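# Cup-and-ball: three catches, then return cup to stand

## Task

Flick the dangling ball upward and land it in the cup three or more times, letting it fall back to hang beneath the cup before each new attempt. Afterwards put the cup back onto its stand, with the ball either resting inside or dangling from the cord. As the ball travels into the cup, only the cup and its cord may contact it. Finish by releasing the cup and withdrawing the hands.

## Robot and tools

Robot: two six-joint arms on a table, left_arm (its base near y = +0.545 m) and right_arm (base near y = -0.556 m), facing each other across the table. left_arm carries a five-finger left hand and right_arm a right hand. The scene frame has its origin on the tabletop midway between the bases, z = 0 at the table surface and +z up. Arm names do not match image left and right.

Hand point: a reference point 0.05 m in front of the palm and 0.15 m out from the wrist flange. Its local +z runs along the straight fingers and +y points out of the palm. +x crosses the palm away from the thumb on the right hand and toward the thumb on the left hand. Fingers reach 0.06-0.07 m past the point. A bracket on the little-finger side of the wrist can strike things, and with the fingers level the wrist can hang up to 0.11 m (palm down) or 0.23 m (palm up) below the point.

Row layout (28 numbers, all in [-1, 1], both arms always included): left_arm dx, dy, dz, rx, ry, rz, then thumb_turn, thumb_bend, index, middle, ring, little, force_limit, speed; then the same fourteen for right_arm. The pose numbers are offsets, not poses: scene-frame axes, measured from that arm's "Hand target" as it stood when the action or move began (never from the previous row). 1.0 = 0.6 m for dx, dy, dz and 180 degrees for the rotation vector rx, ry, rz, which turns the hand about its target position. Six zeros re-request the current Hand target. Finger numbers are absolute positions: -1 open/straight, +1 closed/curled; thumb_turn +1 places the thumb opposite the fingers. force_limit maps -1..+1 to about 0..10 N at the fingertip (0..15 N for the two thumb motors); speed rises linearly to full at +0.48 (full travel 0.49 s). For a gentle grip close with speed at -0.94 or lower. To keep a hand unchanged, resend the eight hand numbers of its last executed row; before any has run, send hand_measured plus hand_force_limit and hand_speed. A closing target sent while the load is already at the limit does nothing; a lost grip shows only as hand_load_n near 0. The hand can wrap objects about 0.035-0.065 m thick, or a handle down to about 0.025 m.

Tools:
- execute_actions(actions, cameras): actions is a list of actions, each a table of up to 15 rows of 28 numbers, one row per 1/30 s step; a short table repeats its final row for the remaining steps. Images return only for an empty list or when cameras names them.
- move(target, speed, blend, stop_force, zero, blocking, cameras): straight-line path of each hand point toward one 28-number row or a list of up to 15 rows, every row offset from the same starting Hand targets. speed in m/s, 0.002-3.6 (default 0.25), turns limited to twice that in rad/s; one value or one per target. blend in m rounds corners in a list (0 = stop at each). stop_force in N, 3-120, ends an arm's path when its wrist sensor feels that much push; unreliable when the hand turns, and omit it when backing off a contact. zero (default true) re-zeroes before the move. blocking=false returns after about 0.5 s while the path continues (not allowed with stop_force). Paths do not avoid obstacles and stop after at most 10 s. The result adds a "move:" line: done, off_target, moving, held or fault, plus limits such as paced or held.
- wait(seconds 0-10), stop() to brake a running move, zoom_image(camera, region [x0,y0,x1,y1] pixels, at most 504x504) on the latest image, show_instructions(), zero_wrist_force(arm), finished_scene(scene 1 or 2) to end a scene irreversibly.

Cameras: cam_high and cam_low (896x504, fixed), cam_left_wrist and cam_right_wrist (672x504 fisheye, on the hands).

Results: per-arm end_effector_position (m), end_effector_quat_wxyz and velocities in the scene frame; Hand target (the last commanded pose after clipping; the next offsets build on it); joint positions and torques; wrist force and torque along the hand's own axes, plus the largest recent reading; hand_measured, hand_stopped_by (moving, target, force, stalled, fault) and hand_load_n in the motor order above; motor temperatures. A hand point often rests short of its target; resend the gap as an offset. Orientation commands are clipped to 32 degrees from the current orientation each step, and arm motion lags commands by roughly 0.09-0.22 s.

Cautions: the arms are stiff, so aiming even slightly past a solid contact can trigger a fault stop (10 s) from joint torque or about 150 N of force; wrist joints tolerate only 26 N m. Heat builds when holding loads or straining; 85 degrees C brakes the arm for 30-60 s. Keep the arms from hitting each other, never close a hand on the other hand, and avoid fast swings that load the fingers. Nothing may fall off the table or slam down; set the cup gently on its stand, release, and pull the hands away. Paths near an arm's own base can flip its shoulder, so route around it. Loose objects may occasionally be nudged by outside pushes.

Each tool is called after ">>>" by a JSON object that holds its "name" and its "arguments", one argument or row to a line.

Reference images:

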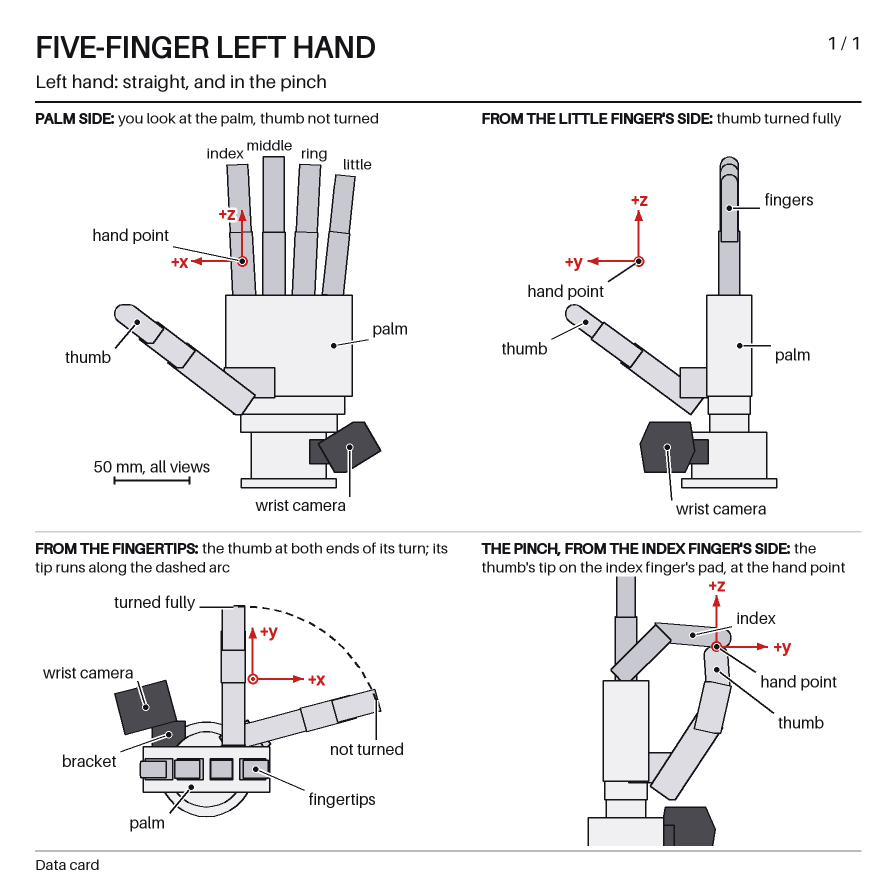

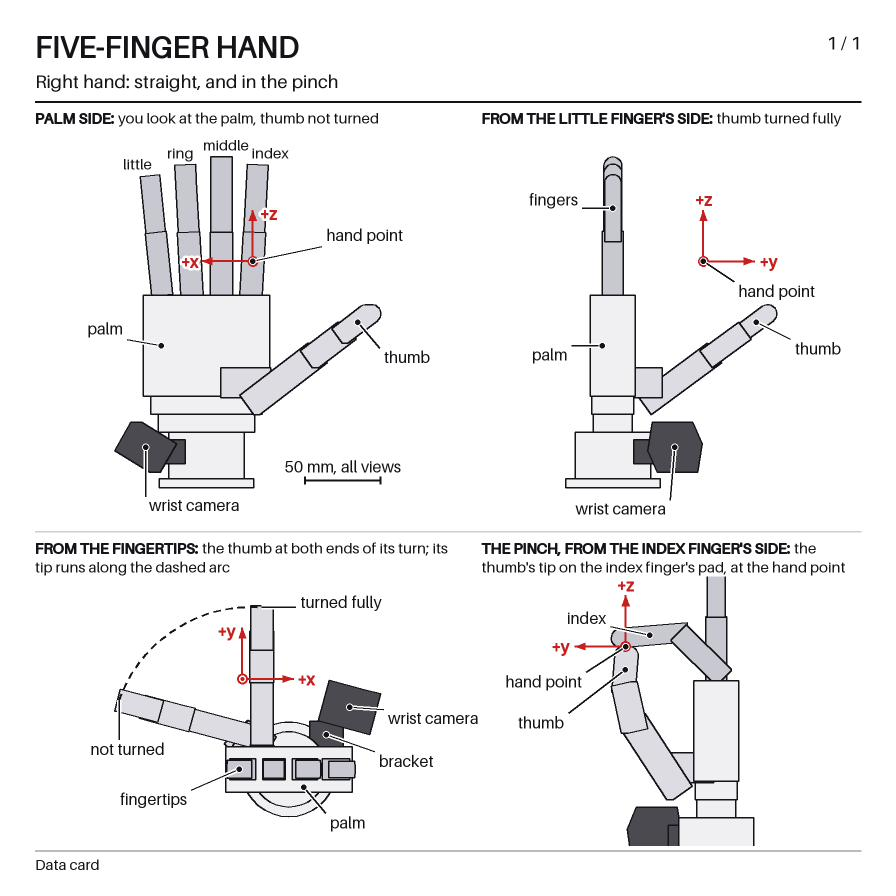

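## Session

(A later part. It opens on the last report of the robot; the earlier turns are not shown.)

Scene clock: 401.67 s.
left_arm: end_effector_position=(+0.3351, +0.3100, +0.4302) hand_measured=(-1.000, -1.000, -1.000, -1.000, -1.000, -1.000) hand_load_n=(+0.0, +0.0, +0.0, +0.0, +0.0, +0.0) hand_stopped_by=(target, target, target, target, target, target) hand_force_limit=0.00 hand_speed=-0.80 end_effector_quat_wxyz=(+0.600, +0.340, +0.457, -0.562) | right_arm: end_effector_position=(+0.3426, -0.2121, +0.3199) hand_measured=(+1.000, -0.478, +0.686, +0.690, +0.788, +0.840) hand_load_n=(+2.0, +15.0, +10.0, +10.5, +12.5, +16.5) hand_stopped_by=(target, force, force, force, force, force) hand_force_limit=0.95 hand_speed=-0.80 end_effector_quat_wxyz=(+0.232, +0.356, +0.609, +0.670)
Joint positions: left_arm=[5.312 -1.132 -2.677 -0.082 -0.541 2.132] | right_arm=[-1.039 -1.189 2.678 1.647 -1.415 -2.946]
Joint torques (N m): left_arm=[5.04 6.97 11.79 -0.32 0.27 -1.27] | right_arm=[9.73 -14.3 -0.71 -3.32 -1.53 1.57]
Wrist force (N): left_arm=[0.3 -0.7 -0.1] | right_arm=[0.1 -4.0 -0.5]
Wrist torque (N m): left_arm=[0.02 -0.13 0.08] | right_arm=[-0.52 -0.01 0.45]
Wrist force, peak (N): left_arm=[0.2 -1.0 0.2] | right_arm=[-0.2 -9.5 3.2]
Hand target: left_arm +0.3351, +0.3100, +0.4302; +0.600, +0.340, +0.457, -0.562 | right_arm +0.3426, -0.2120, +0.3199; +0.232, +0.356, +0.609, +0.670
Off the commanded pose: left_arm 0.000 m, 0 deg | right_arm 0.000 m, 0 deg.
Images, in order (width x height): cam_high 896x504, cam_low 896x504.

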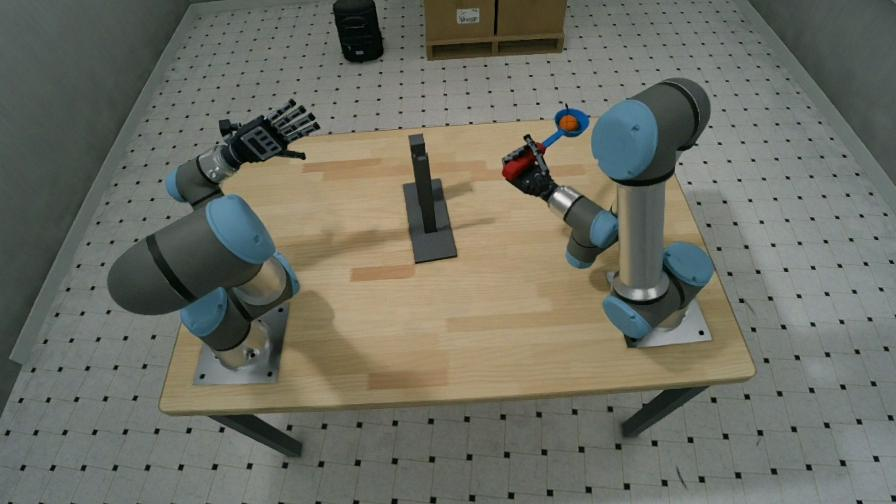

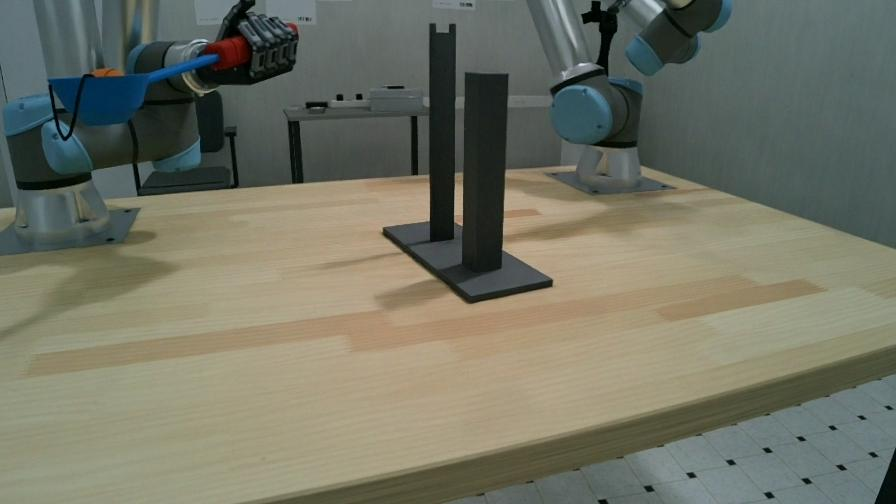

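>>> {"name": "move", "arguments": {
  "target": [
    [0,0,0,0,0,0,-1,-1,-1,-1,-1,-1,0,-0.8,0.0957,0.1533,0.1335,0,0,0,1,0.98,0.99,0.98,0.99,1.0,0.95,-0.8],
    [0,0,0,0,0,0,-1,-1,-1,-1,-1,-1,0,-0.8,0.0957,0.1533,0.1335,-0.174,0.174,0.0425,1,0.98,0.99,0.98,0.99,1.0,0.95,-0.8],
    [0,0,0,0,0,0,-1,-1,-1,-1,-1,-1,0,-0.8,0.0957,0.1533,0.1335,-0.309,0.309,0.0755,1,0.98,0.99,0.98,0.99,1.0,0.95,-0.8]
  ],
  "speed": [0.2,0.5,0.4],
  "blend": [0.02,0.02,0]
}}

>>> {"name": "wait", "arguments": {
  "seconds": 0.9,
  "cameras": ["cam_high"]
}}

>>> {"name": "move", "arguments": {
  "target": [0,0,0,0,0,0,-1,-1,-1,-1,-1,-1,0,-0.8,-0.0417,-0.0467,-0.0833,0.309,-0.309,-0.0755,1,0.98,0.985,0.985,0.995,0.995,0.95,-0.8],
  "speed": 0.4,
  "cameras": ["cam_high","cam_low"]
}}

>>> {"name": "zoom_image", "arguments": {
  "camera": "cam_high",
  "region": [460, 60, 640, 180]
}}

Scene clock: 407.97 s.
left_arm: end_effector_position=(+0.3351, +0.3100, +0.4302) hand_measured=(-1.000, -1.000, -1.000, -1.000, -1.000, -1.000) hand_load_n=(+0.0, +0.0, +0.0, +0.0, +0.0, +0.0) hand_stopped_by=(target, target, target, target, target, target) hand_force_limit=0.00 hand_speed=-0.80 end_effector_quat_wxyz=(+0.600, +0.340, +0.457, -0.562) | right_arm: end_effector_position=(+0.3999, -0.1200, +0.3999) hand_measured=(+1.000, -0.478, +0.686, +0.690, +0.788, +0.840) hand_load_n=(+2.0, +15.0, +11.5, +10.5, +13.0, +16.0) hand_stopped_by=(target, force, force, force, force, force) hand_force_limit=0.95 hand_speed=-0.80 end_effector_quat_wxyz=(-0.008, +0.402, +0.909, +0.108) end_effector_velocity=(-0.002, -0.001, -0.002) end_effector_angular_velocity=(-0.005, +0.012, +0.000)
Joint positions: left_arm=[5.312 -1.132 -2.677 -0.082 -0.541 2.132] | right_arm=[-0.967 -1.674 1.589 4.618 -1.448 -3.245]
Joint velocities: left_arm=[within noise] | right_arm=[0 0.001 -0.002 0.013 0.003 0]
Joint torques (N m): left_arm=[5.77 6.71 12.04 -0.32 0.29 -1.47] | right_arm=[-7.9 -14.84 -36.85 -1.89 0.81 1.36]
Wrist force (N): left_arm=[0.0 -0.4 0.4] | right_arm=[1.5 -0.5 5.9]
Wrist torque (N m): left_arm=[0.03 -0.07 0.05] | right_arm=[-0.29 0.79 -0.01]
Wrist force, peak (N): left_arm=[0.2 -0.9 0.5] | right_arm=[-0.2 -7.1 -2.3]
Hand target: left_arm +0.3351, +0.3100, +0.4302; +0.600, +0.340, +0.457, -0.562 | right_arm +0.4000, -0.1201, +0.4000; -0.008, +0.402, +0.909, +0.108
Off the commanded pose: left_arm 0.000 m, 0 deg | right_arm 0.000 m, 0 deg.
move: done

Scene clock: 408.87 s.
left_arm: end_effector_position=(+0.3351, +0.3100, +0.4302) hand_measured=(-1.000, -1.000, -1.000, -1.000, -1.000, -1.000) hand_load_n=(+0.0, +0.0, +0.0, +0.0, +0.0, +0.0) hand_stopped_by=(target, target, target, target, target, target) hand_force_limit=0.00 hand_speed=-0.80 end_effector_quat_wxyz=(+0.600, +0.340, +0.457, -0.562) | right_arm: end_effector_position=(+0.4000, -0.1201, +0.4000) hand_measured=(+1.000, -0.478, +0.686, +0.690, +0.788, +0.840) hand_load_n=(+2.0, +15.0, +12.5, +10.5, +10.5, +12.0) hand_stopped_by=(target, force, force, force, force, force) hand_force_limit=0.95 hand_speed=-0.80 end_effector_quat_wxyz=(-0.008, +0.402, +0.909, +0.108)
Joint positions: left_arm=[5.312 -1.132 -2.677 -0.082 -0.541 2.132] | right_arm=[-0.967 -1.674 1.589 4.619 -1.448 -3.245]
Joint torques (N m): left_arm=[5.17 6.48 11.86 -0.44 0.33 -1.33] | right_arm=[-10.32 -8.79 -36.91 -4.14 -2.22 0.27]
Wrist force (N): left_arm=[0.0 -0.5 0.3] | right_arm=[0.5 -0.5 2.4]
Wrist torque (N m): left_arm=[0.02 -0.08 0.06] | right_arm=[-0.15 0.34 0.04]
Wrist force, peak (N): left_arm=[0.1 -1.0 0.0] | right_arm=[0.7 -1.4 5.3]
Hand target: left_arm +0.3351, +0.3100, +0.4302; +0.600, +0.340, +0.457, -0.562 | right_arm +0.4000, -0.1201, +0.4000; -0.008, +0.402, +0.909, +0.108
Off the commanded pose: left_arm 0.000 m, 0 deg | right_arm 0.000 m, 0 deg.
wait: 0.90 s; at rest by 0.17 s
Images, in order (width x height): cam_high 896x504.

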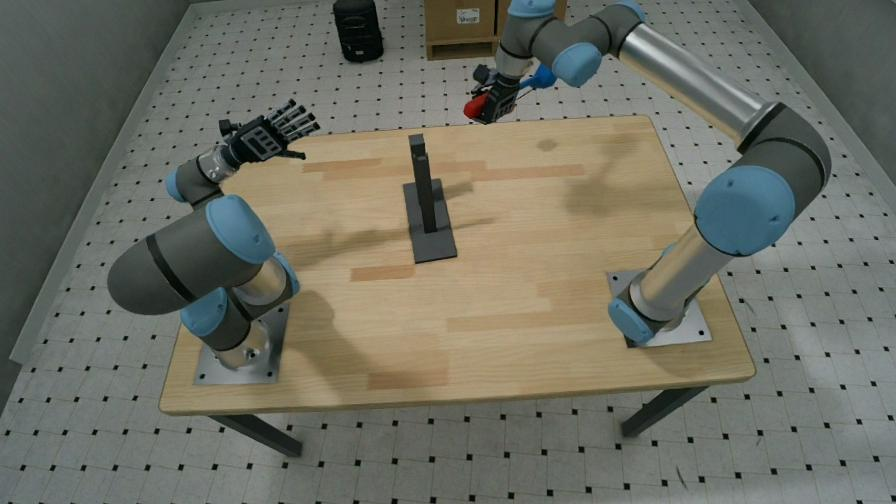

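Scene clock: 411.20 s.
left_arm: end_effector_position=(+0.3351, +0.3100, +0.4302) hand_measured=(-1.000, -1.000, -1.000, -1.000, -1.000, -1.000) hand_load_n=(+0.0, +0.0, +0.0, +0.0, +0.0, +0.0) hand_stopped_by=(target, target, target, target, target, target) hand_force_limit=0.00 hand_speed=-0.80 end_effector_quat_wxyz=(+0.600, +0.340, +0.457, -0.562) | right_arm: end_effector_position=(+0.3749, -0.1480, +0.3501) hand_measured=(+1.000, -0.478, +0.686, +0.690, +0.788, +0.840) hand_load_n=(+2.5, +15.0, +12.0, +10.5, +10.5, +12.0) hand_stopped_by=(target, force, force, force, force, force) hand_force_limit=0.95 hand_speed=-0.80 end_effector_quat_wxyz=(+0.232, +0.356, +0.609, +0.670)
Joint positions: left_arm=[5.312 -1.132 -2.677 -0.082 -0.541 2.132] | right_arm=[-0.896 -1.239 2.459 1.917 -1.558 -2.947]
Joint torques (N m): left_arm=[6.66 6.68 11.08 -0.39 0.3 -1.42] | right_arm=[-9.98 -13.76 -3.7 -4.25 0.77 -1.38]
Wrist force (N): left_arm=[0.4 -0.9 0.0] | right_arm=[0.2 -4.3 -0.3]
Wrist torque (N m): left_arm=[-0.02 -0.14 0.09] | right_arm=[-0.57 -0.01 0.47]
Wrist force, peak (N): left_arm=[0.4 -0.9 0.1] | right_arm=[-0.1 -6.6 -0.6]
Hand target: left_arm +0.3351, +0.3100, +0.4302; +0.600, +0.340, +0.457, -0.562 | right_arm +0.3750, -0.1481, +0.3500; +0.232, +0.356, +0.609, +0.670
Off the commanded pose: left_arm 0.000 m, 0 deg | right_arm 0.000 m, 0 deg.
move: done
Images, in order (width x height): cam_high 896x504, cam_low 896x504.

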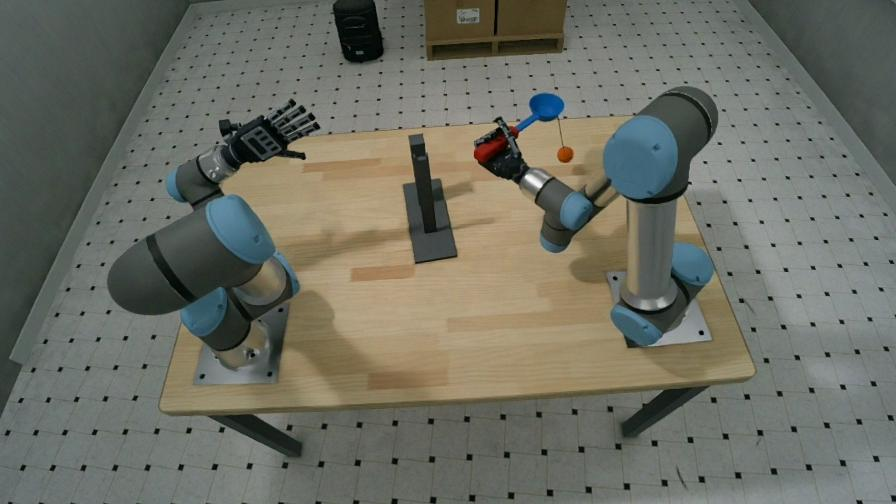

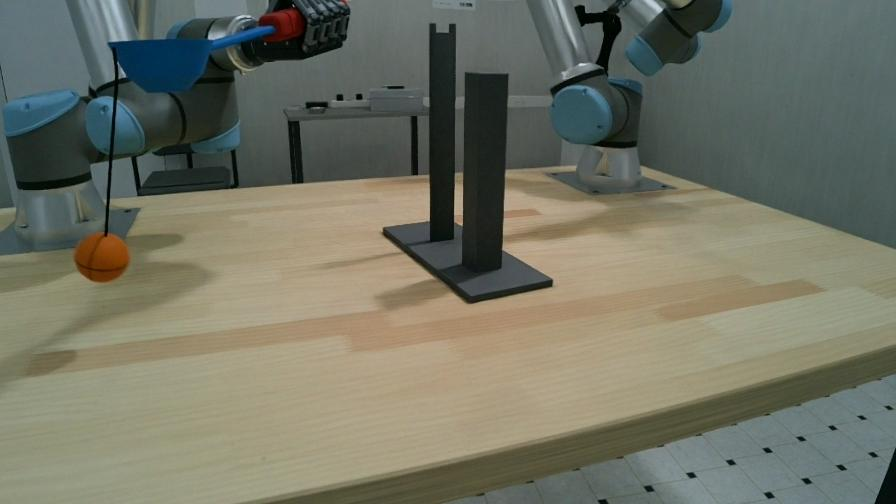

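Scaled by 2.800 from the camera's 896x504 image, which has a finer 1280x720 frame.

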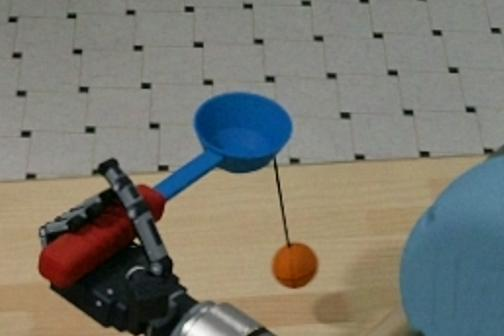

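>>> {"name": "move", "arguments": {
  "target": [0,0,0,0,0,0,-1,-1,-1,-1,-1,-1,0,-0.8,0,0,-0.106,0,0,0,1,0.98,0.985,0.985,0.995,0.995,0.95,-0.8],
  "speed": 0.06
}}

>>> {"name": "wait", "arguments": {
  "seconds": 2.5,
  "cameras": ["cam_low"]
}}

>>> {"name": "zoom_image", "arguments": {
  "camera": "cam_low",
  "region": [100, 250, 220, 350]
}}

>>> {"name": "wait", "arguments": {
  "seconds": 0.21,
  "cameras": ["cam_low"]
}}

>>> {"name": "zoom_image", "arguments": {
  "camera": "cam_low",
  "region": [100, 250, 220, 350]
}}

Scene clock: 413.80 s.
left_arm: end_effector_position=(+0.3351, +0.3100, +0.4302) hand_measured=(-1.000, -1.000, -1.000, -1.000, -1.000, -1.000) hand_load_n=(+0.0, +0.0, +0.0, +0.0, +0.0, +0.0) hand_stopped_by=(target, target, target, target, target, target) hand_force_limit=0.00 hand_speed=-0.80 end_effector_quat_wxyz=(+0.600, +0.340, +0.457, -0.562) | right_arm: end_effector_position=(+0.3750, -0.1481, +0.2865) hand_measured=(+1.000, -0.478, +0.686, +0.690, +0.788, +0.840) hand_load_n=(+2.0, +15.0, +11.5, +10.5, +10.5, +12.0) hand_stopped_by=(target, force, force, force, force, force) hand_force_limit=0.95 hand_speed=-0.80 end_effector_quat_wxyz=(+0.232, +0.356, +0.609, +0.670)
Joint positions: left_arm=[5.312 -1.132 -2.677 -0.082 -0.541 2.132] | right_arm=[-0.896 -1.008 2.46 1.685 -1.558 -2.947]
Joint torques (N m): left_arm=[6.77 6.42 11.42 -0.37 0.32 -1.34] | right_arm=[-2.02 -29.44 -3.11 -1.49 0.17 -0.34]
Wrist force (N): left_arm=[-0.1 -0.6 0.2] | right_arm=[0.2 -4.7 -0.8]
Wrist torque (N m): left_arm=[0.01 -0.05 0.04] | right_arm=[-0.56 -0.03 0.36]
Wrist force, peak (N): left_arm=[0.4 -0.8 0.4] | right_arm=[-0.3 -7.1 -0.5]
Hand target: left_arm +0.3351, +0.3100, +0.4302; +0.600, +0.340, +0.457, -0.562 | right_arm +0.3750, -0.1481, +0.2864; +0.232, +0.356, +0.609, +0.670
Off the commanded pose: left_arm 0.000 m, 0 deg | right_arm 0.000 m, 0 deg.
move: done

Scene clock: 416.30 s.
left_arm: end_effector_position=(+0.3351, +0.3100, +0.4302) hand_measured=(-1.000, -1.000, -1.000, -1.000, -1.000, -1.000) hand_load_n=(+0.0, +0.0, +0.0, +0.0, +0.0, +0.0) hand_stopped_by=(target, target, target, target, target, target) hand_force_limit=0.00 hand_speed=-0.80 end_effector_quat_wxyz=(+0.600, +0.340, +0.457, -0.562) | right_arm: end_effector_position=(+0.3750, -0.1481, +0.2864) hand_measured=(+1.000, -0.478, +0.686, +0.690, +0.788, +0.840) hand_load_n=(+2.0, +15.5, +12.0, +10.5, +10.5, +12.0) hand_stopped_by=(target, force, force, force, force, force) hand_force_limit=0.95 hand_speed=-0.80 end_effector_quat_wxyz=(+0.232, +0.356, +0.609, +0.670)
Joint positions: left_arm=[5.312 -1.132 -2.677 -0.082 -0.541 2.132] | right_arm=[-0.896 -1.008 2.46 1.685 -1.558 -2.947]
Joint torques (N m): left_arm=[6.23 6.1 11.79 -0.41 0.29 -1.25] | right_arm=[-5.2 -16.83 4.41 -1.79 2 -1.66]
Wrist force (N): left_arm=[0.4 -0.5 0.0] | right_arm=[0.1 -5.5 -0.2]
Wrist torque (N m): left_arm=[0.04 -0.13 0.07] | right_arm=[-0.62 -0.03 0.33]
Wrist force, peak (N): left_arm=[0.7 -0.8 -0.1] | right_arm=[0.0 -6.3 -0.1]
Hand target: left_arm +0.3351, +0.3100, +0.4302; +0.600, +0.340, +0.457, -0.562 | right_arm +0.3750, -0.1481, +0.2864; +0.232, +0.356, +0.609, +0.670
Off the commanded pose: left_arm 0.000 m, 0 deg | right_arm 0.000 m, 0 deg.
wait: 2.50 s; at rest by 0.17 s
Images, in order (width x height): cam_low 896x504.

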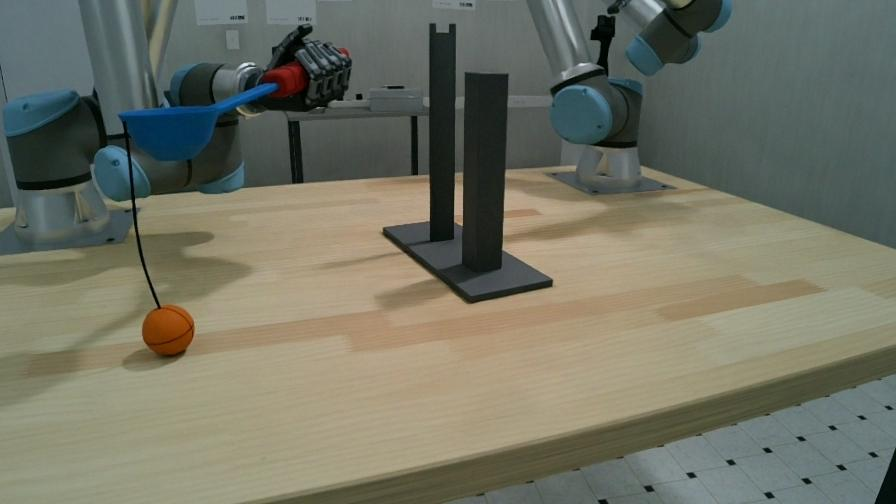

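Scaled by 4.200 from the camera's 896x504 image, which has a finer 1280x720 frame.

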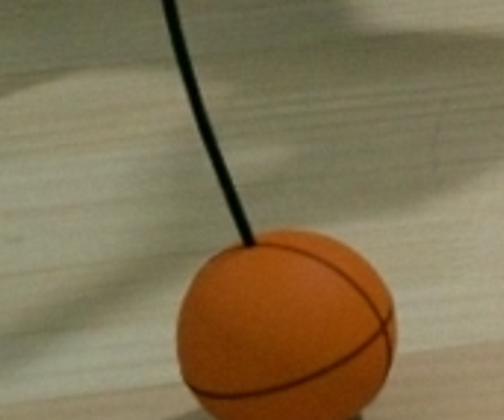

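Scene clock: 416.53 s.
left_arm: end_effector_position=(+0.3351, +0.3100, +0.4302) hand_measured=(-1.000, -1.000, -1.000, -1.000, -1.000, -1.000) hand_load_n=(+0.0, +0.0, +0.0, +0.0, +0.0, +0.0) hand_stopped_by=(target, target, target, target, target, target) hand_force_limit=0.00 hand_speed=-0.80 end_effector_quat_wxyz=(+0.600, +0.340, +0.457, -0.562) | right_arm: end_effector_position=(+0.3750, -0.1481, +0.2864) hand_measured=(+1.000, -0.478, +0.686, +0.690, +0.788, +0.840) hand_load_n=(+2.0, +15.0, +12.0, +10.0, +10.5, +12.5) hand_stopped_by=(target, force, force, force, force, force) hand_force_limit=0.95 hand_speed=-0.80 end_effector_quat_wxyz=(+0.232, +0.356, +0.609, +0.670)
Joint positions: left_arm=[5.312 -1.132 -2.677 -0.082 -0.541 2.132] | right_arm=[-0.896 -1.008 2.46 1.685 -1.558 -2.947]
Joint torques (N m): left_arm=[5.24 6.39 11.55 -0.35 0.44 -1.31] | right_arm=[-5.41 -16.54 4.43 -1.52 1.86 -1.41]
Wrist force (N): left_arm=[0.0 -0.7 0.1] | right_arm=[0.0 -3.6 -0.8]
Wrist torque (N m): left_arm=[0.01 -0.08 0.06] | right_arm=[-0.56 0.01 0.33]
Wrist force, peak (N): left_arm=[0.2 -0.7 0.2] | right_arm=[-0.3 -5.4 -0.3]
Hand target: left_arm +0.3351, +0.3100, +0.4302; +0.600, +0.340, +0.457, -0.562 | right_arm +0.3750, -0.1481, +0.2864; +0.232, +0.356, +0.609, +0.670
Off the commanded pose: left_arm 0.000 m, 0 deg | right_arm 0.000 m, 0 deg.
wait: 0.23 s; at rest by 0.17 s
Images, in order (width x height): cam_low 896x504.

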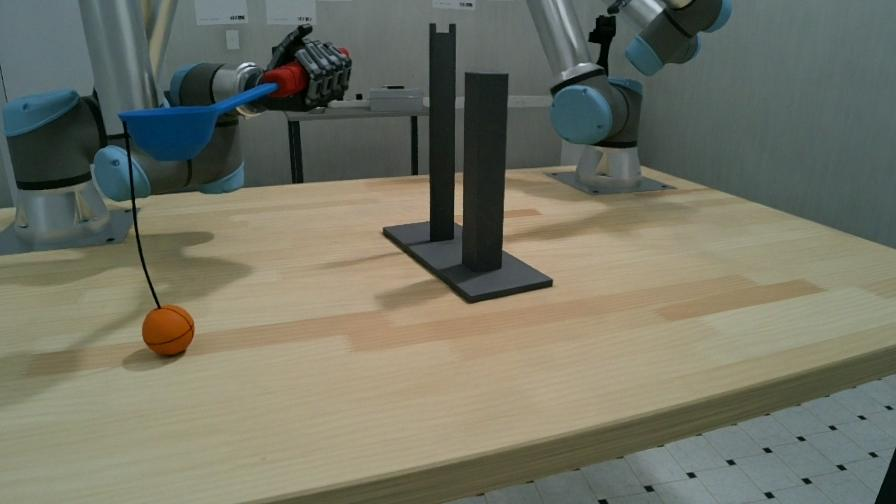

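Scaled by 4.200 from the camera's 896x504 image, which has a finer 1280x720 frame.

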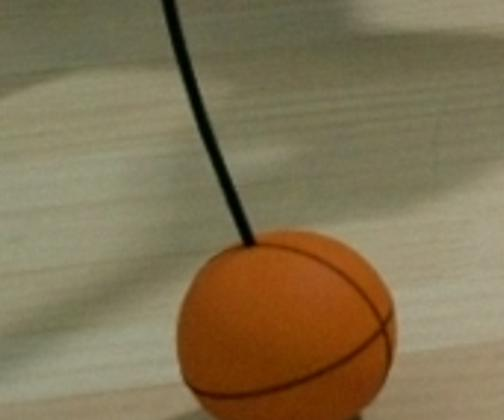

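>>> {"name": "move", "arguments": {
  "target": [0,0,0,0,0,0,-1,-1,-1,-1,-1,-1,0,-0.8,0.0093,0.0205,0,0,0,0,1,0.98,0.985,0.985,0.995,0.995,0.95,-0.8],
  "speed": 0.03
}}

>>> {"name": "wait", "arguments": {
  "seconds": 0.7,
  "cameras": ["cam_low"]
}}

>>> {"name": "zoom_image", "arguments": {
  "camera": "cam_low",
  "region": [100, 250, 220, 350]
}}

Scene clock: 419.00 s.
left_arm: end_effector_position=(+0.3351, +0.3100, +0.4302) hand_measured=(-1.000, -1.000, -1.000, -1.000, -1.000, -1.000) hand_load_n=(+0.0, +0.0, +0.0, +0.0, +0.0, +0.0) hand_stopped_by=(target, target, target, target, target, target) hand_force_limit=0.00 hand_speed=-0.80 end_effector_quat_wxyz=(+0.600, +0.340, +0.457, -0.562) | right_arm: end_effector_position=(+0.3806, -0.1357, +0.2864) hand_measured=(+1.000, -0.478, +0.686, +0.690, +0.788, +0.840) hand_load_n=(+2.0, +15.0, +12.0, +10.0, +10.5, +12.0) hand_stopped_by=(target, force, force, force, force, force) hand_force_limit=0.95 hand_speed=-0.80 end_effector_quat_wxyz=(+0.232, +0.356, +0.609, +0.670) end_effector_velocity=(-0.001, -0.002, +0.000) end_effector_angular_velocity=(+0.001, +0.000, +0.001)
Joint positions: left_arm=[5.312 -1.132 -2.677 -0.082 -0.541 2.132] | right_arm=[-0.875 -1 2.42 1.717 -1.579 -2.947]
Joint velocities: left_arm=[within noise] | right_arm=[-0.002 0 0.005 -0.006 0.004 0]
Joint torques (N m): left_arm=[6.08 7.4 11.18 -0.29 0.34 -1.39] | right_arm=[-9.49 -33.07 3.02 -3.74 2.11 -1.72]
Wrist force (N): left_arm=[0.4 -0.7 0.3] | right_arm=[0.1 -5.6 -0.8]
Wrist torque (N m): left_arm=[-0.01 -0.12 0.08] | right_arm=[-0.63 -0.02 0.33]
Wrist force, peak (N): left_arm=[0.7 -0.7 0.2] | right_arm=[0.0 -5.7 -0.6]
Hand target: left_arm +0.3351, +0.3100, +0.4302; +0.600, +0.340, +0.457, -0.562 | right_arm +0.3806, -0.1358, +0.2864; +0.232, +0.356, +0.609, +0.670
Off the commanded pose: left_arm 0.000 m, 0 deg | right_arm 0.000 m, 0 deg.
move: done

Scene clock: 419.70 s.
left_arm: end_effector_position=(+0.3351, +0.3100, +0.4302) hand_measured=(-1.000, -1.000, -1.000, -1.000, -1.000, -1.000) hand_load_n=(+0.0, +0.0, +0.0, +0.0, +0.0, +0.0) hand_stopped_by=(target, target, target, target, target, target) hand_force_limit=0.00 hand_speed=-0.80 end_effector_quat_wxyz=(+0.600, +0.340, +0.457, -0.562) | right_arm: end_effector_position=(+0.3806, -0.1358, +0.2864) hand_measured=(+1.000, -0.478, +0.686, +0.690, +0.788, +0.840) hand_load_n=(+2.0, +15.0, +12.0, +10.0, +10.5, +12.0) hand_stopped_by=(target, force, force, force, force, force) hand_force_limit=0.95 hand_speed=-0.80 end_effector_quat_wxyz=(+0.232, +0.356, +0.609, +0.670)
Joint positions: left_arm=[5.312 -1.132 -2.677 -0.082 -0.541 2.132] | right_arm=[-0.875 -1 2.421 1.717 -1.578 -2.947]
Joint torques (N m): left_arm=[5.78 6.66 11.88 -0.38 0.18 -1.44] | right_arm=[-10 -42.92 5.23 -3.89 2.32 -1.38]
Wrist force (N): left_arm=[0.1 -0.6 0.0] | right_arm=[0.1 -3.6 -1.0]
Wrist torque (N m): left_arm=[0.04 -0.11 0.07] | right_arm=[-0.50 -0.01 0.36]
Wrist force, peak (N): left_arm=[0.3 -0.8 0.3] | right_arm=[0.0 -5.7 -0.4]
Hand target: left_arm +0.3351, +0.3100, +0.4302; +0.600, +0.340, +0.457, -0.562 | right_arm +0.3806, -0.1358, +0.2864; +0.232, +0.356, +0.609, +0.670
Off the commanded pose: left_arm 0.000 m, 0 deg | right_arm 0.000 m, 0 deg.
wait: 0.70 s; at rest by 0.17 s
Images, in order (width x height): cam_low 896x504.

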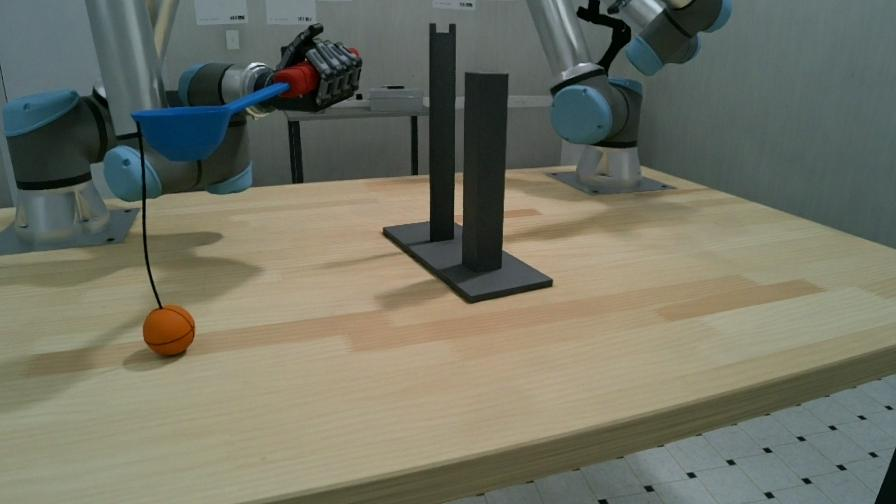

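Scaled by 4.200 from the camera's 896x504 image, which has a finer 1280x720 frame.

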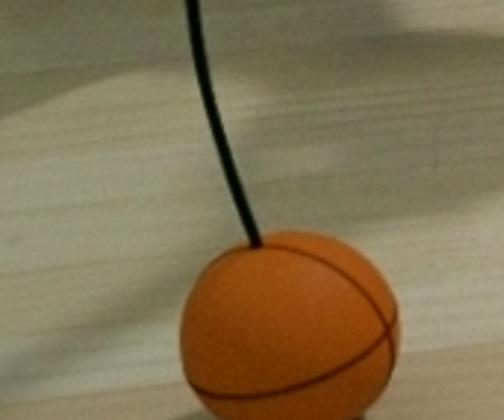

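>>> {"name": "move", "arguments": {
  "target": [0,0,0,0,0,0,-1,-1,-1,-1,-1,-1,0,-0.8,-0.0027,0.0027,0.0015,0,0,0,1,0.98,0.985,0.985,0.995,0.995,0.95,-0.8],
  "speed": 0.004
}}

>>> {"name": "wait", "arguments": {
  "seconds": 0.5,
  "cameras": ["cam_low"]
}}

>>> {"name": "zoom_image", "arguments": {
  "camera": "cam_low",
  "region": [100, 250, 220, 350]
}}

>>> {"name": "wait", "arguments": {
  "seconds": 0.21,
  "cameras": ["cam_low"]
}}

>>> {"name": "zoom_image", "arguments": {
  "camera": "cam_low",
  "region": [100, 250, 220, 350]
}}

Scene clock: 421.63 s.
left_arm: end_effector_position=(+0.3351, +0.3100, +0.4302) hand_measured=(-1.000, -1.000, -1.000, -1.000, -1.000, -1.000) hand_load_n=(+0.0, +0.0, +0.0, +0.0, +0.0, +0.0) hand_stopped_by=(target, target, target, target, target, target) hand_force_limit=0.00 hand_speed=-0.80 end_effector_quat_wxyz=(+0.600, +0.340, +0.457, -0.562) | right_arm: end_effector_position=(+0.3789, -0.1341, +0.2873) hand_measured=(+1.000, -0.478, +0.686, +0.690, +0.788, +0.840) hand_load_n=(+2.0, +15.0, +12.0, +10.5, +10.5, +12.0) hand_stopped_by=(target, force, force, force, force, force) hand_force_limit=0.95 hand_speed=-0.80 end_effector_quat_wxyz=(+0.232, +0.356, +0.609, +0.670)
Joint positions: left_arm=[5.312 -1.132 -2.677 -0.082 -0.541 2.132] | right_arm=[-0.867 -1.003 2.418 1.721 -1.586 -2.947]
Joint torques (N m): left_arm=[5.95 6.87 12.15 -0.32 0.43 -1.34] | right_arm=[-0.14 -39.18 -15.09 -0.4 -0.59 -1.95]
Wrist force (N): left_arm=[0.5 -0.3 -0.1] | right_arm=[0.0 -5.5 -0.3]
Wrist torque (N m): left_arm=[0.07 -0.15 0.08] | right_arm=[-0.62 -0.01 0.34]
Wrist force, peak (N): left_arm=[0.6 -0.8 0.3] | right_arm=[0.1 -5.6 -0.5]
Hand target: left_arm +0.3351, +0.3100, +0.4302; +0.600, +0.340, +0.457, -0.562 | right_arm +0.3789, -0.1342, +0.2873; +0.232, +0.356, +0.609, +0.670
Off the commanded pose: left_arm 0.000 m, 0 deg | right_arm 0.000 m, 0 deg.
move: done

Scene clock: 422.13 s.
left_arm: end_effector_position=(+0.3351, +0.3100, +0.4302) hand_measured=(-1.000, -1.000, -1.000, -1.000, -1.000, -1.000) hand_load_n=(+0.0, +0.5, +0.0, +0.0, +0.0, +0.0) hand_stopped_by=(target, target, target, target, target, target) hand_force_limit=0.00 hand_speed=-0.80 end_effector_quat_wxyz=(+0.600, +0.340, +0.457, -0.562) | right_arm: end_effector_position=(+0.3789, -0.1341, +0.2874) hand_measured=(+1.000, -0.478, +0.686, +0.690, +0.788, +0.840) hand_load_n=(+2.0, +15.0, +12.0, +10.0, +10.5, +12.0) hand_stopped_by=(target, force, force, force, force, force) hand_force_limit=0.95 hand_speed=-0.80 end_effector_quat_wxyz=(+0.232, +0.356, +0.609, +0.670)
Joint positions: left_arm=[5.312 -1.132 -2.677 -0.082 -0.541 2.132] | right_arm=[-0.868 -1.003 2.418 1.721 -1.586 -2.947]
Joint torques (N m): left_arm=[6.02 7.27 11.59 -0.18 0.53 -1.43] | right_arm=[-7.99 -32.05 -9.18 -3.07 2.02 -1.92]
Wrist force (N): left_arm=[0.2 -0.2 0.2] | right_arm=[0.1 -3.4 -0.6]
Wrist torque (N m): left_arm=[0.08 -0.11 0.06] | right_arm=[-0.51 -0.02 0.36]
Wrist force, peak (N): left_arm=[0.4 -0.7 0.0] | right_arm=[0.0 -5.7 -0.5]
Hand target: left_arm +0.3351, +0.3100, +0.4302; +0.600, +0.340, +0.457, -0.562 | right_arm +0.3789, -0.1342, +0.2873; +0.232, +0.356, +0.609, +0.670
Off the commanded pose: left_arm 0.000 m, 0 deg | right_arm 0.000 m, 0 deg.
wait: 0.50 s; at rest by 0.17 s
Images, in order (width x height): cam_low 896x504.

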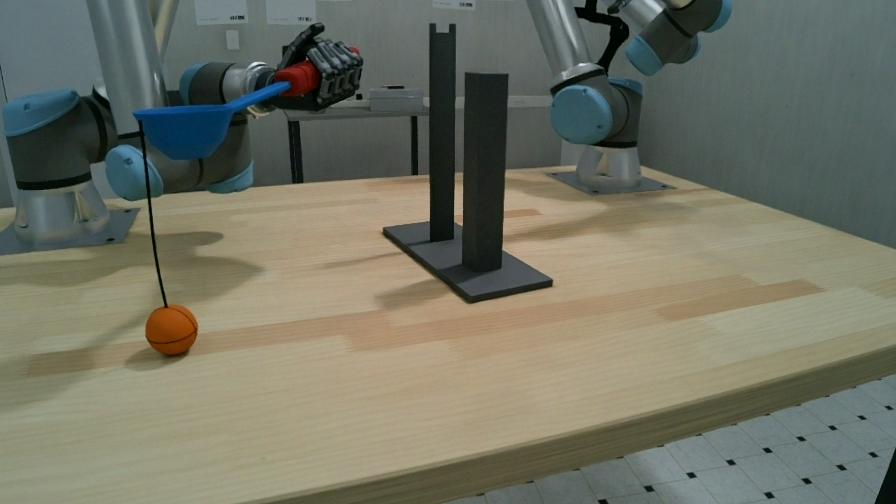

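Scaled by 4.200 from the camera's 896x504 image, which has a finer 1280x720 frame.

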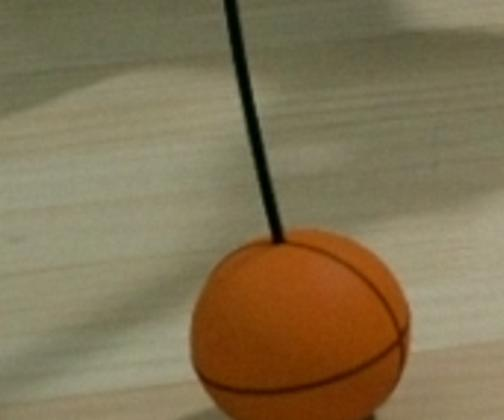

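Scene clock: 422.37 s.
left_arm: end_effector_position=(+0.3351, +0.3100, +0.4302) hand_measured=(-1.000, -1.000, -1.000, -1.000, -1.000, -1.000) hand_load_n=(+0.0, +0.0, +0.0, +0.0, +0.0, +0.0) hand_stopped_by=(target, target, target, target, target, target) hand_force_limit=0.00 hand_speed=-0.80 end_effector_quat_wxyz=(+0.600, +0.340, +0.457, -0.562) | right_arm: end_effector_position=(+0.3789, -0.1342, +0.2874) hand_measured=(+1.000, -0.478, +0.686, +0.690, +0.788, +0.840) hand_load_n=(+2.0, +15.0, +12.0, +10.5, +10.5, +12.0) hand_stopped_by=(target, force, force, force, force, force) hand_force_limit=0.95 hand_speed=-0.80 end_effector_quat_wxyz=(+0.232, +0.356, +0.609, +0.670)
Joint positions: left_arm=[5.312 -1.132 -2.677 -0.082 -0.541 2.132] | right_arm=[-0.868 -1.003 2.418 1.721 -1.586 -2.947]
Joint torques (N m): left_arm=[5.63 6.56 10.95 -0.31 0.34 -1.42] | right_arm=[-8.41 -28.82 -7.95 -3.52 2.07 -1.95]
Wrist force (N): left_arm=[0.3 -0.9 -0.2] | right_arm=[-0.1 -5.5 -0.5]
Wrist torque (N m): left_arm=[0.00 -0.11 0.08] | right_arm=[-0.61 0.00 0.33]
Wrist force, peak (N): left_arm=[-0.1 -0.8 0.5] | right_arm=[-0.1 -5.5 -0.5]
Hand target: left_arm +0.3351, +0.3100, +0.4302; +0.600, +0.340, +0.457, -0.562 | right_arm +0.3789, -0.1342, +0.2873; +0.232, +0.356, +0.609, +0.670
Off the commanded pose: left_arm 0.000 m, 0 deg | right_arm 0.000 m, 0 deg.
wait: 0.23 s; at rest by 0.17 s
Images, in order (width x height): cam_low 896x504.

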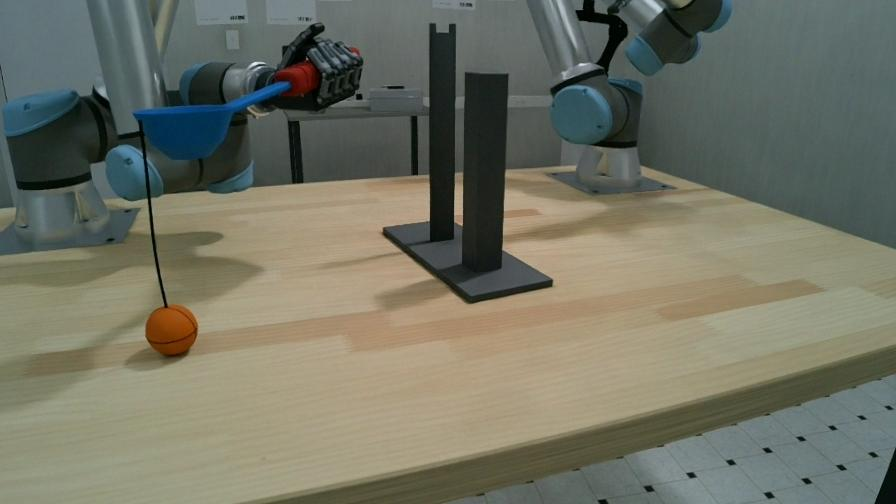

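Scaled by 4.200 from the camera's 896x504 image, which has a finer 1280x720 frame.

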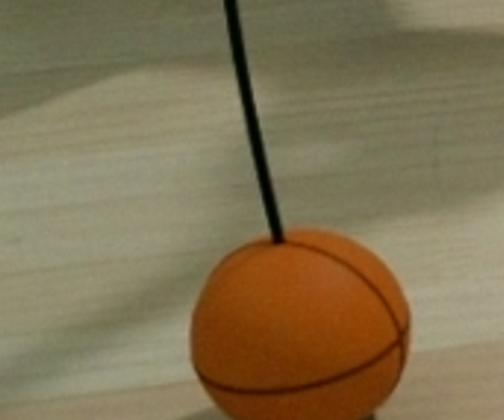

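>>> {"name": "move", "arguments": {
  "target": [0,0,0,0,0,0,-1,-1,-1,-1,-1,-1,0,-0.8,0.0002,0.001,0.0037,0,0,0,1,0.98,0.985,0.985,0.995,0.995,0.95,-0.8],
  "speed": 0.002,
  "cameras": ["cam_low"]
}}

>>> {"name": "zoom_image", "arguments": {
  "camera": "cam_low",
  "region": [100, 250, 220, 350]
}}

>>> {"name": "wait", "arguments": {
  "seconds": 0.21,
  "cameras": ["cam_low"]
}}

>>> {"name": "zoom_image", "arguments": {
  "camera": "cam_low",
  "region": [100, 250, 220, 350]
}}

>>> {"name": "wait", "arguments": {
  "seconds": 0.21,
  "cameras": ["cam_low"]
}}

>>> {"name": "zoom_image", "arguments": {
  "camera": "cam_low",
  "region": [100, 250, 220, 350]
}}

Scene clock: 425.13 s.
left_arm: end_effector_position=(+0.3351, +0.3100, +0.4302) hand_measured=(-1.000, -1.000, -1.000, -1.000, -1.000, -1.000) hand_load_n=(+0.0, +0.0, +0.0, +0.0, +0.0, +0.0) hand_stopped_by=(target, target, target, target, target, target) hand_force_limit=0.00 hand_speed=-0.80 end_effector_quat_wxyz=(+0.600, +0.340, +0.457, -0.562) | right_arm: end_effector_position=(+0.3791, -0.1335, +0.2896) hand_measured=(+1.000, -0.478, +0.686, +0.690, +0.788, +0.840) hand_load_n=(+2.0, +15.0, +12.0, +10.5, +11.0, +12.0) hand_stopped_by=(target, force, force, force, force, force) hand_force_limit=0.95 hand_speed=-0.80 end_effector_quat_wxyz=(+0.232, +0.356, +0.609, +0.670)
Joint positions: left_arm=[5.312 -1.132 -2.677 -0.082 -0.541 2.132] | right_arm=[-0.866 -1.011 2.417 1.73 -1.588 -2.947]
Joint torques (N m): left_arm=[6.18 5.86 11.78 -0.32 0.37 -1.18] | right_arm=[9.26 -35.81 -17.01 -0.5 -1.76 -2.11]
Wrist force (N): left_arm=[0.1 -0.4 0.3] | right_arm=[0.0 -3.9 -0.4]
Wrist torque (N m): left_arm=[0.04 -0.09 0.06] | right_arm=[-0.57 -0.02 0.43]
Wrist force, peak (N): left_arm=[0.3 -1.0 0.0] | right_arm=[0.0 -6.0 -0.5]
Hand target: left_arm +0.3351, +0.3100, +0.4302; +0.600, +0.340, +0.457, -0.562 | right_arm +0.3791, -0.1336, +0.2896; +0.232, +0.356, +0.609, +0.670
Off the commanded pose: left_arm 0.000 m, 0 deg | right_arm 0.000 m, 0 deg.
move: done
Images, in order (width x height): cam_low 896x504.

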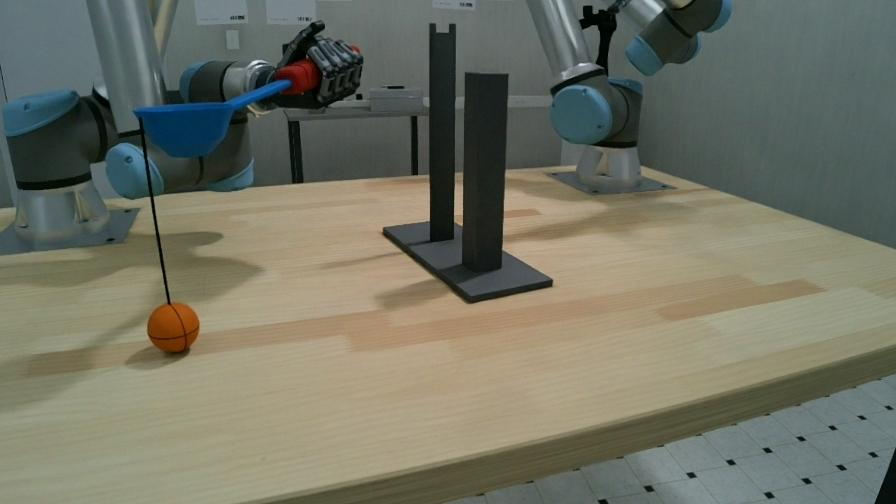

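Scaled by 4.200 from the camera's 896x504 image, which has a finer 1280x720 frame.

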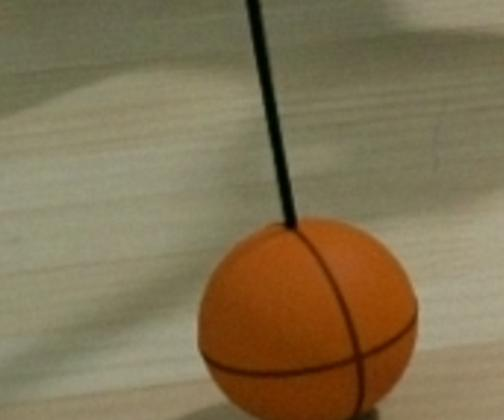

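Scene clock: 425.37 s.
left_arm: end_effector_position=(+0.3351, +0.3100, +0.4302) hand_measured=(-1.000, -1.000, -1.000, -1.000, -1.000, -1.000) hand_load_n=(+0.0, +0.0, +0.0, +0.0, +0.0, +0.0) hand_stopped_by=(target, target, target, target, target, target) hand_force_limit=0.00 hand_speed=-0.80 end_effector_quat_wxyz=(+0.600, +0.340, +0.457, -0.562) | right_arm: end_effector_position=(+0.3791, -0.1335, +0.2896) hand_measured=(+1.000, -0.478, +0.686, +0.690, +0.788, +0.840) hand_load_n=(+2.0, +15.5, +12.0, +10.5, +10.5, +12.0) hand_stopped_by=(target, force, force, force, force, force) hand_force_limit=0.95 hand_speed=-0.80 end_effector_quat_wxyz=(+0.232, +0.356, +0.609, +0.670)
Joint positions: left_arm=[5.312 -1.132 -2.677 -0.082 -0.541 2.132] | right_arm=[-0.866 -1.011 2.417 1.73 -1.588 -2.947]
Joint torques (N m): left_arm=[5.9 6.26 11.83 -0.09 0.41 -1.39] | right_arm=[8.83 -32.02 -15.27 -2.1 -1.69 -2.1]
Wrist force (N): left_arm=[0.2 -0.6 -0.1] | right_arm=[-0.1 -6.1 -0.4]
Wrist torque (N m): left_arm=[0.03 -0.10 0.06] | right_arm=[-0.64 -0.02 0.42]
Wrist force, peak (N): left_arm=[0.2 -0.8 0.1] | right_arm=[-0.1 -6.1 -0.4]
Hand target: left_arm +0.3351, +0.3100, +0.4302; +0.600, +0.340, +0.457, -0.562 | right_arm +0.3791, -0.1336, +0.2896; +0.232, +0.356, +0.609, +0.670
Off the commanded pose: left_arm 0.000 m, 0 deg | right_arm 0.000 m, 0 deg.
wait: 0.23 s; at rest by 0.17 s
Images, in order (width x height): cam_low 896x504.

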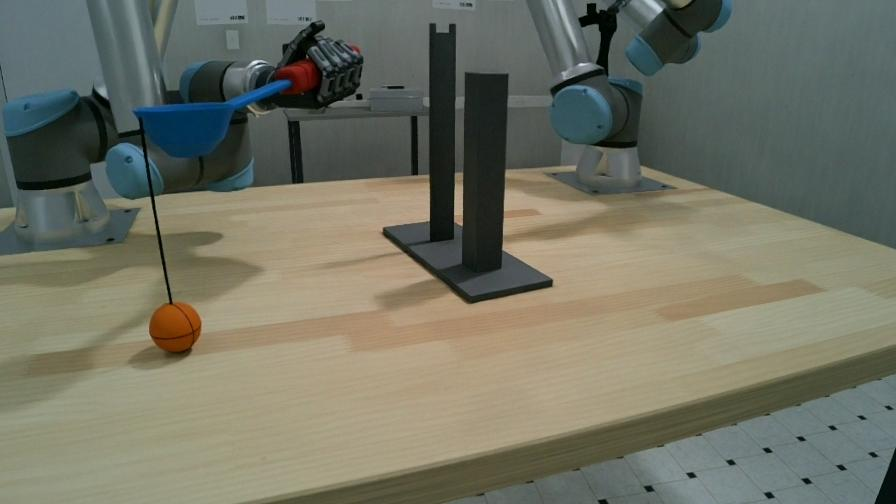

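Scaled by 4.200 from the camera's 896x504 image, which has a finer 1280x720 frame.

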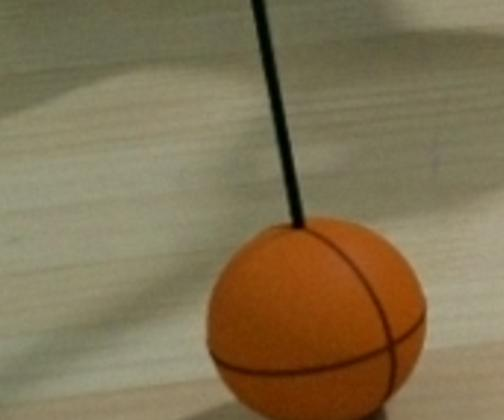

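Scene clock: 425.60 s.
left_arm: end_effector_position=(+0.3351, +0.3100, +0.4302) hand_measured=(-1.000, -1.000, -1.000, -1.000, -1.000, -1.000) hand_load_n=(+0.0, +0.0, +0.0, +0.0, +0.0, +0.0) hand_stopped_by=(target, target, target, target, target, target) hand_force_limit=0.00 hand_speed=-0.80 end_effector_quat_wxyz=(+0.600, +0.340, +0.457, -0.562) | right_arm: end_effector_position=(+0.3791, -0.1336, +0.2896) hand_measured=(+1.000, -0.478, +0.686, +0.690, +0.788, +0.840) hand_load_n=(+2.0, +15.0, +12.0, +10.5, +10.5, +12.5) hand_stopped_by=(target, force, force, force, force, force) hand_force_limit=0.95 hand_speed=-0.80 end_effector_quat_wxyz=(+0.232, +0.356, +0.609, +0.670)
Joint positions: left_arm=[5.312 -1.132 -2.677 -0.082 -0.541 2.132] | right_arm=[-0.866 -1.011 2.417 1.73 -1.588 -2.947]
Joint torques (N m): left_arm=[6.58 5.88 12.07 -0.23 0.33 -1.32] | right_arm=[8.33 -27.17 -15.75 -3.09 -1.46 -1.97]
Wrist force (N): left_arm=[0.0 -0.5 0.1] | right_arm=[0.2 -4.3 -0.7]
Wrist torque (N m): left_arm=[0.04 -0.09 0.05] | right_arm=[-0.62 -0.03 0.43]
Wrist force, peak (N): left_arm=[0.0 -0.8 0.2] | right_arm=[0.2 -5.4 -0.5]
Hand target: left_arm +0.3351, +0.3100, +0.4302; +0.600, +0.340, +0.457, -0.562 | right_arm +0.3791, -0.1336, +0.2896; +0.232, +0.356, +0.609, +0.670
Off the commanded pose: left_arm 0.000 m, 0 deg | right_arm 0.000 m, 0 deg.
wait: 0.23 s; at rest by 0.17 s
Images, in order (width x height): cam_low 896x504.

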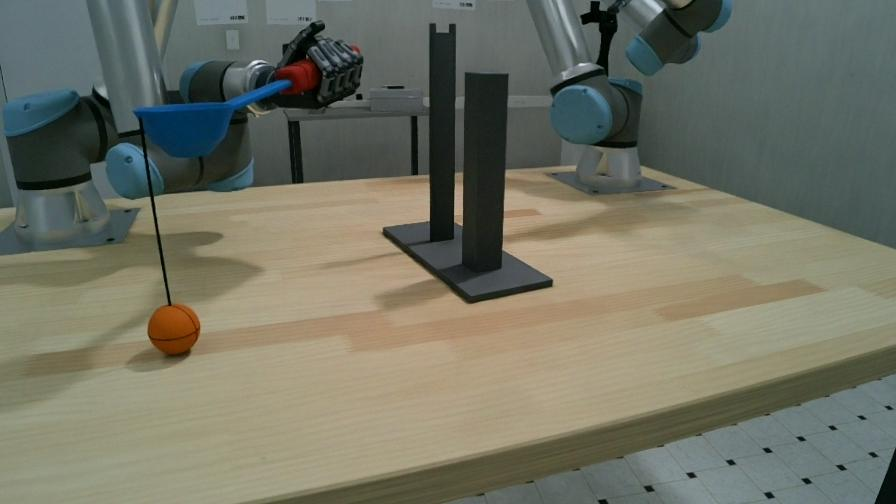

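Scaled by 4.200 from the camera's 896x504 image, which has a finer 1280x720 frame.

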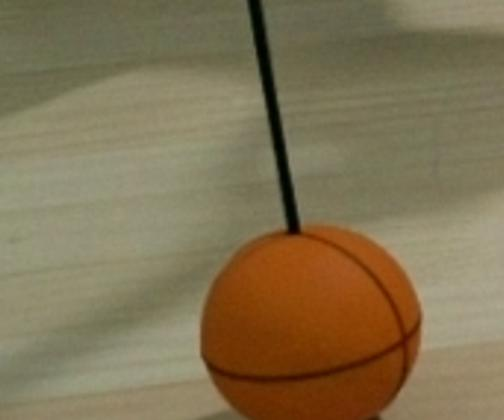

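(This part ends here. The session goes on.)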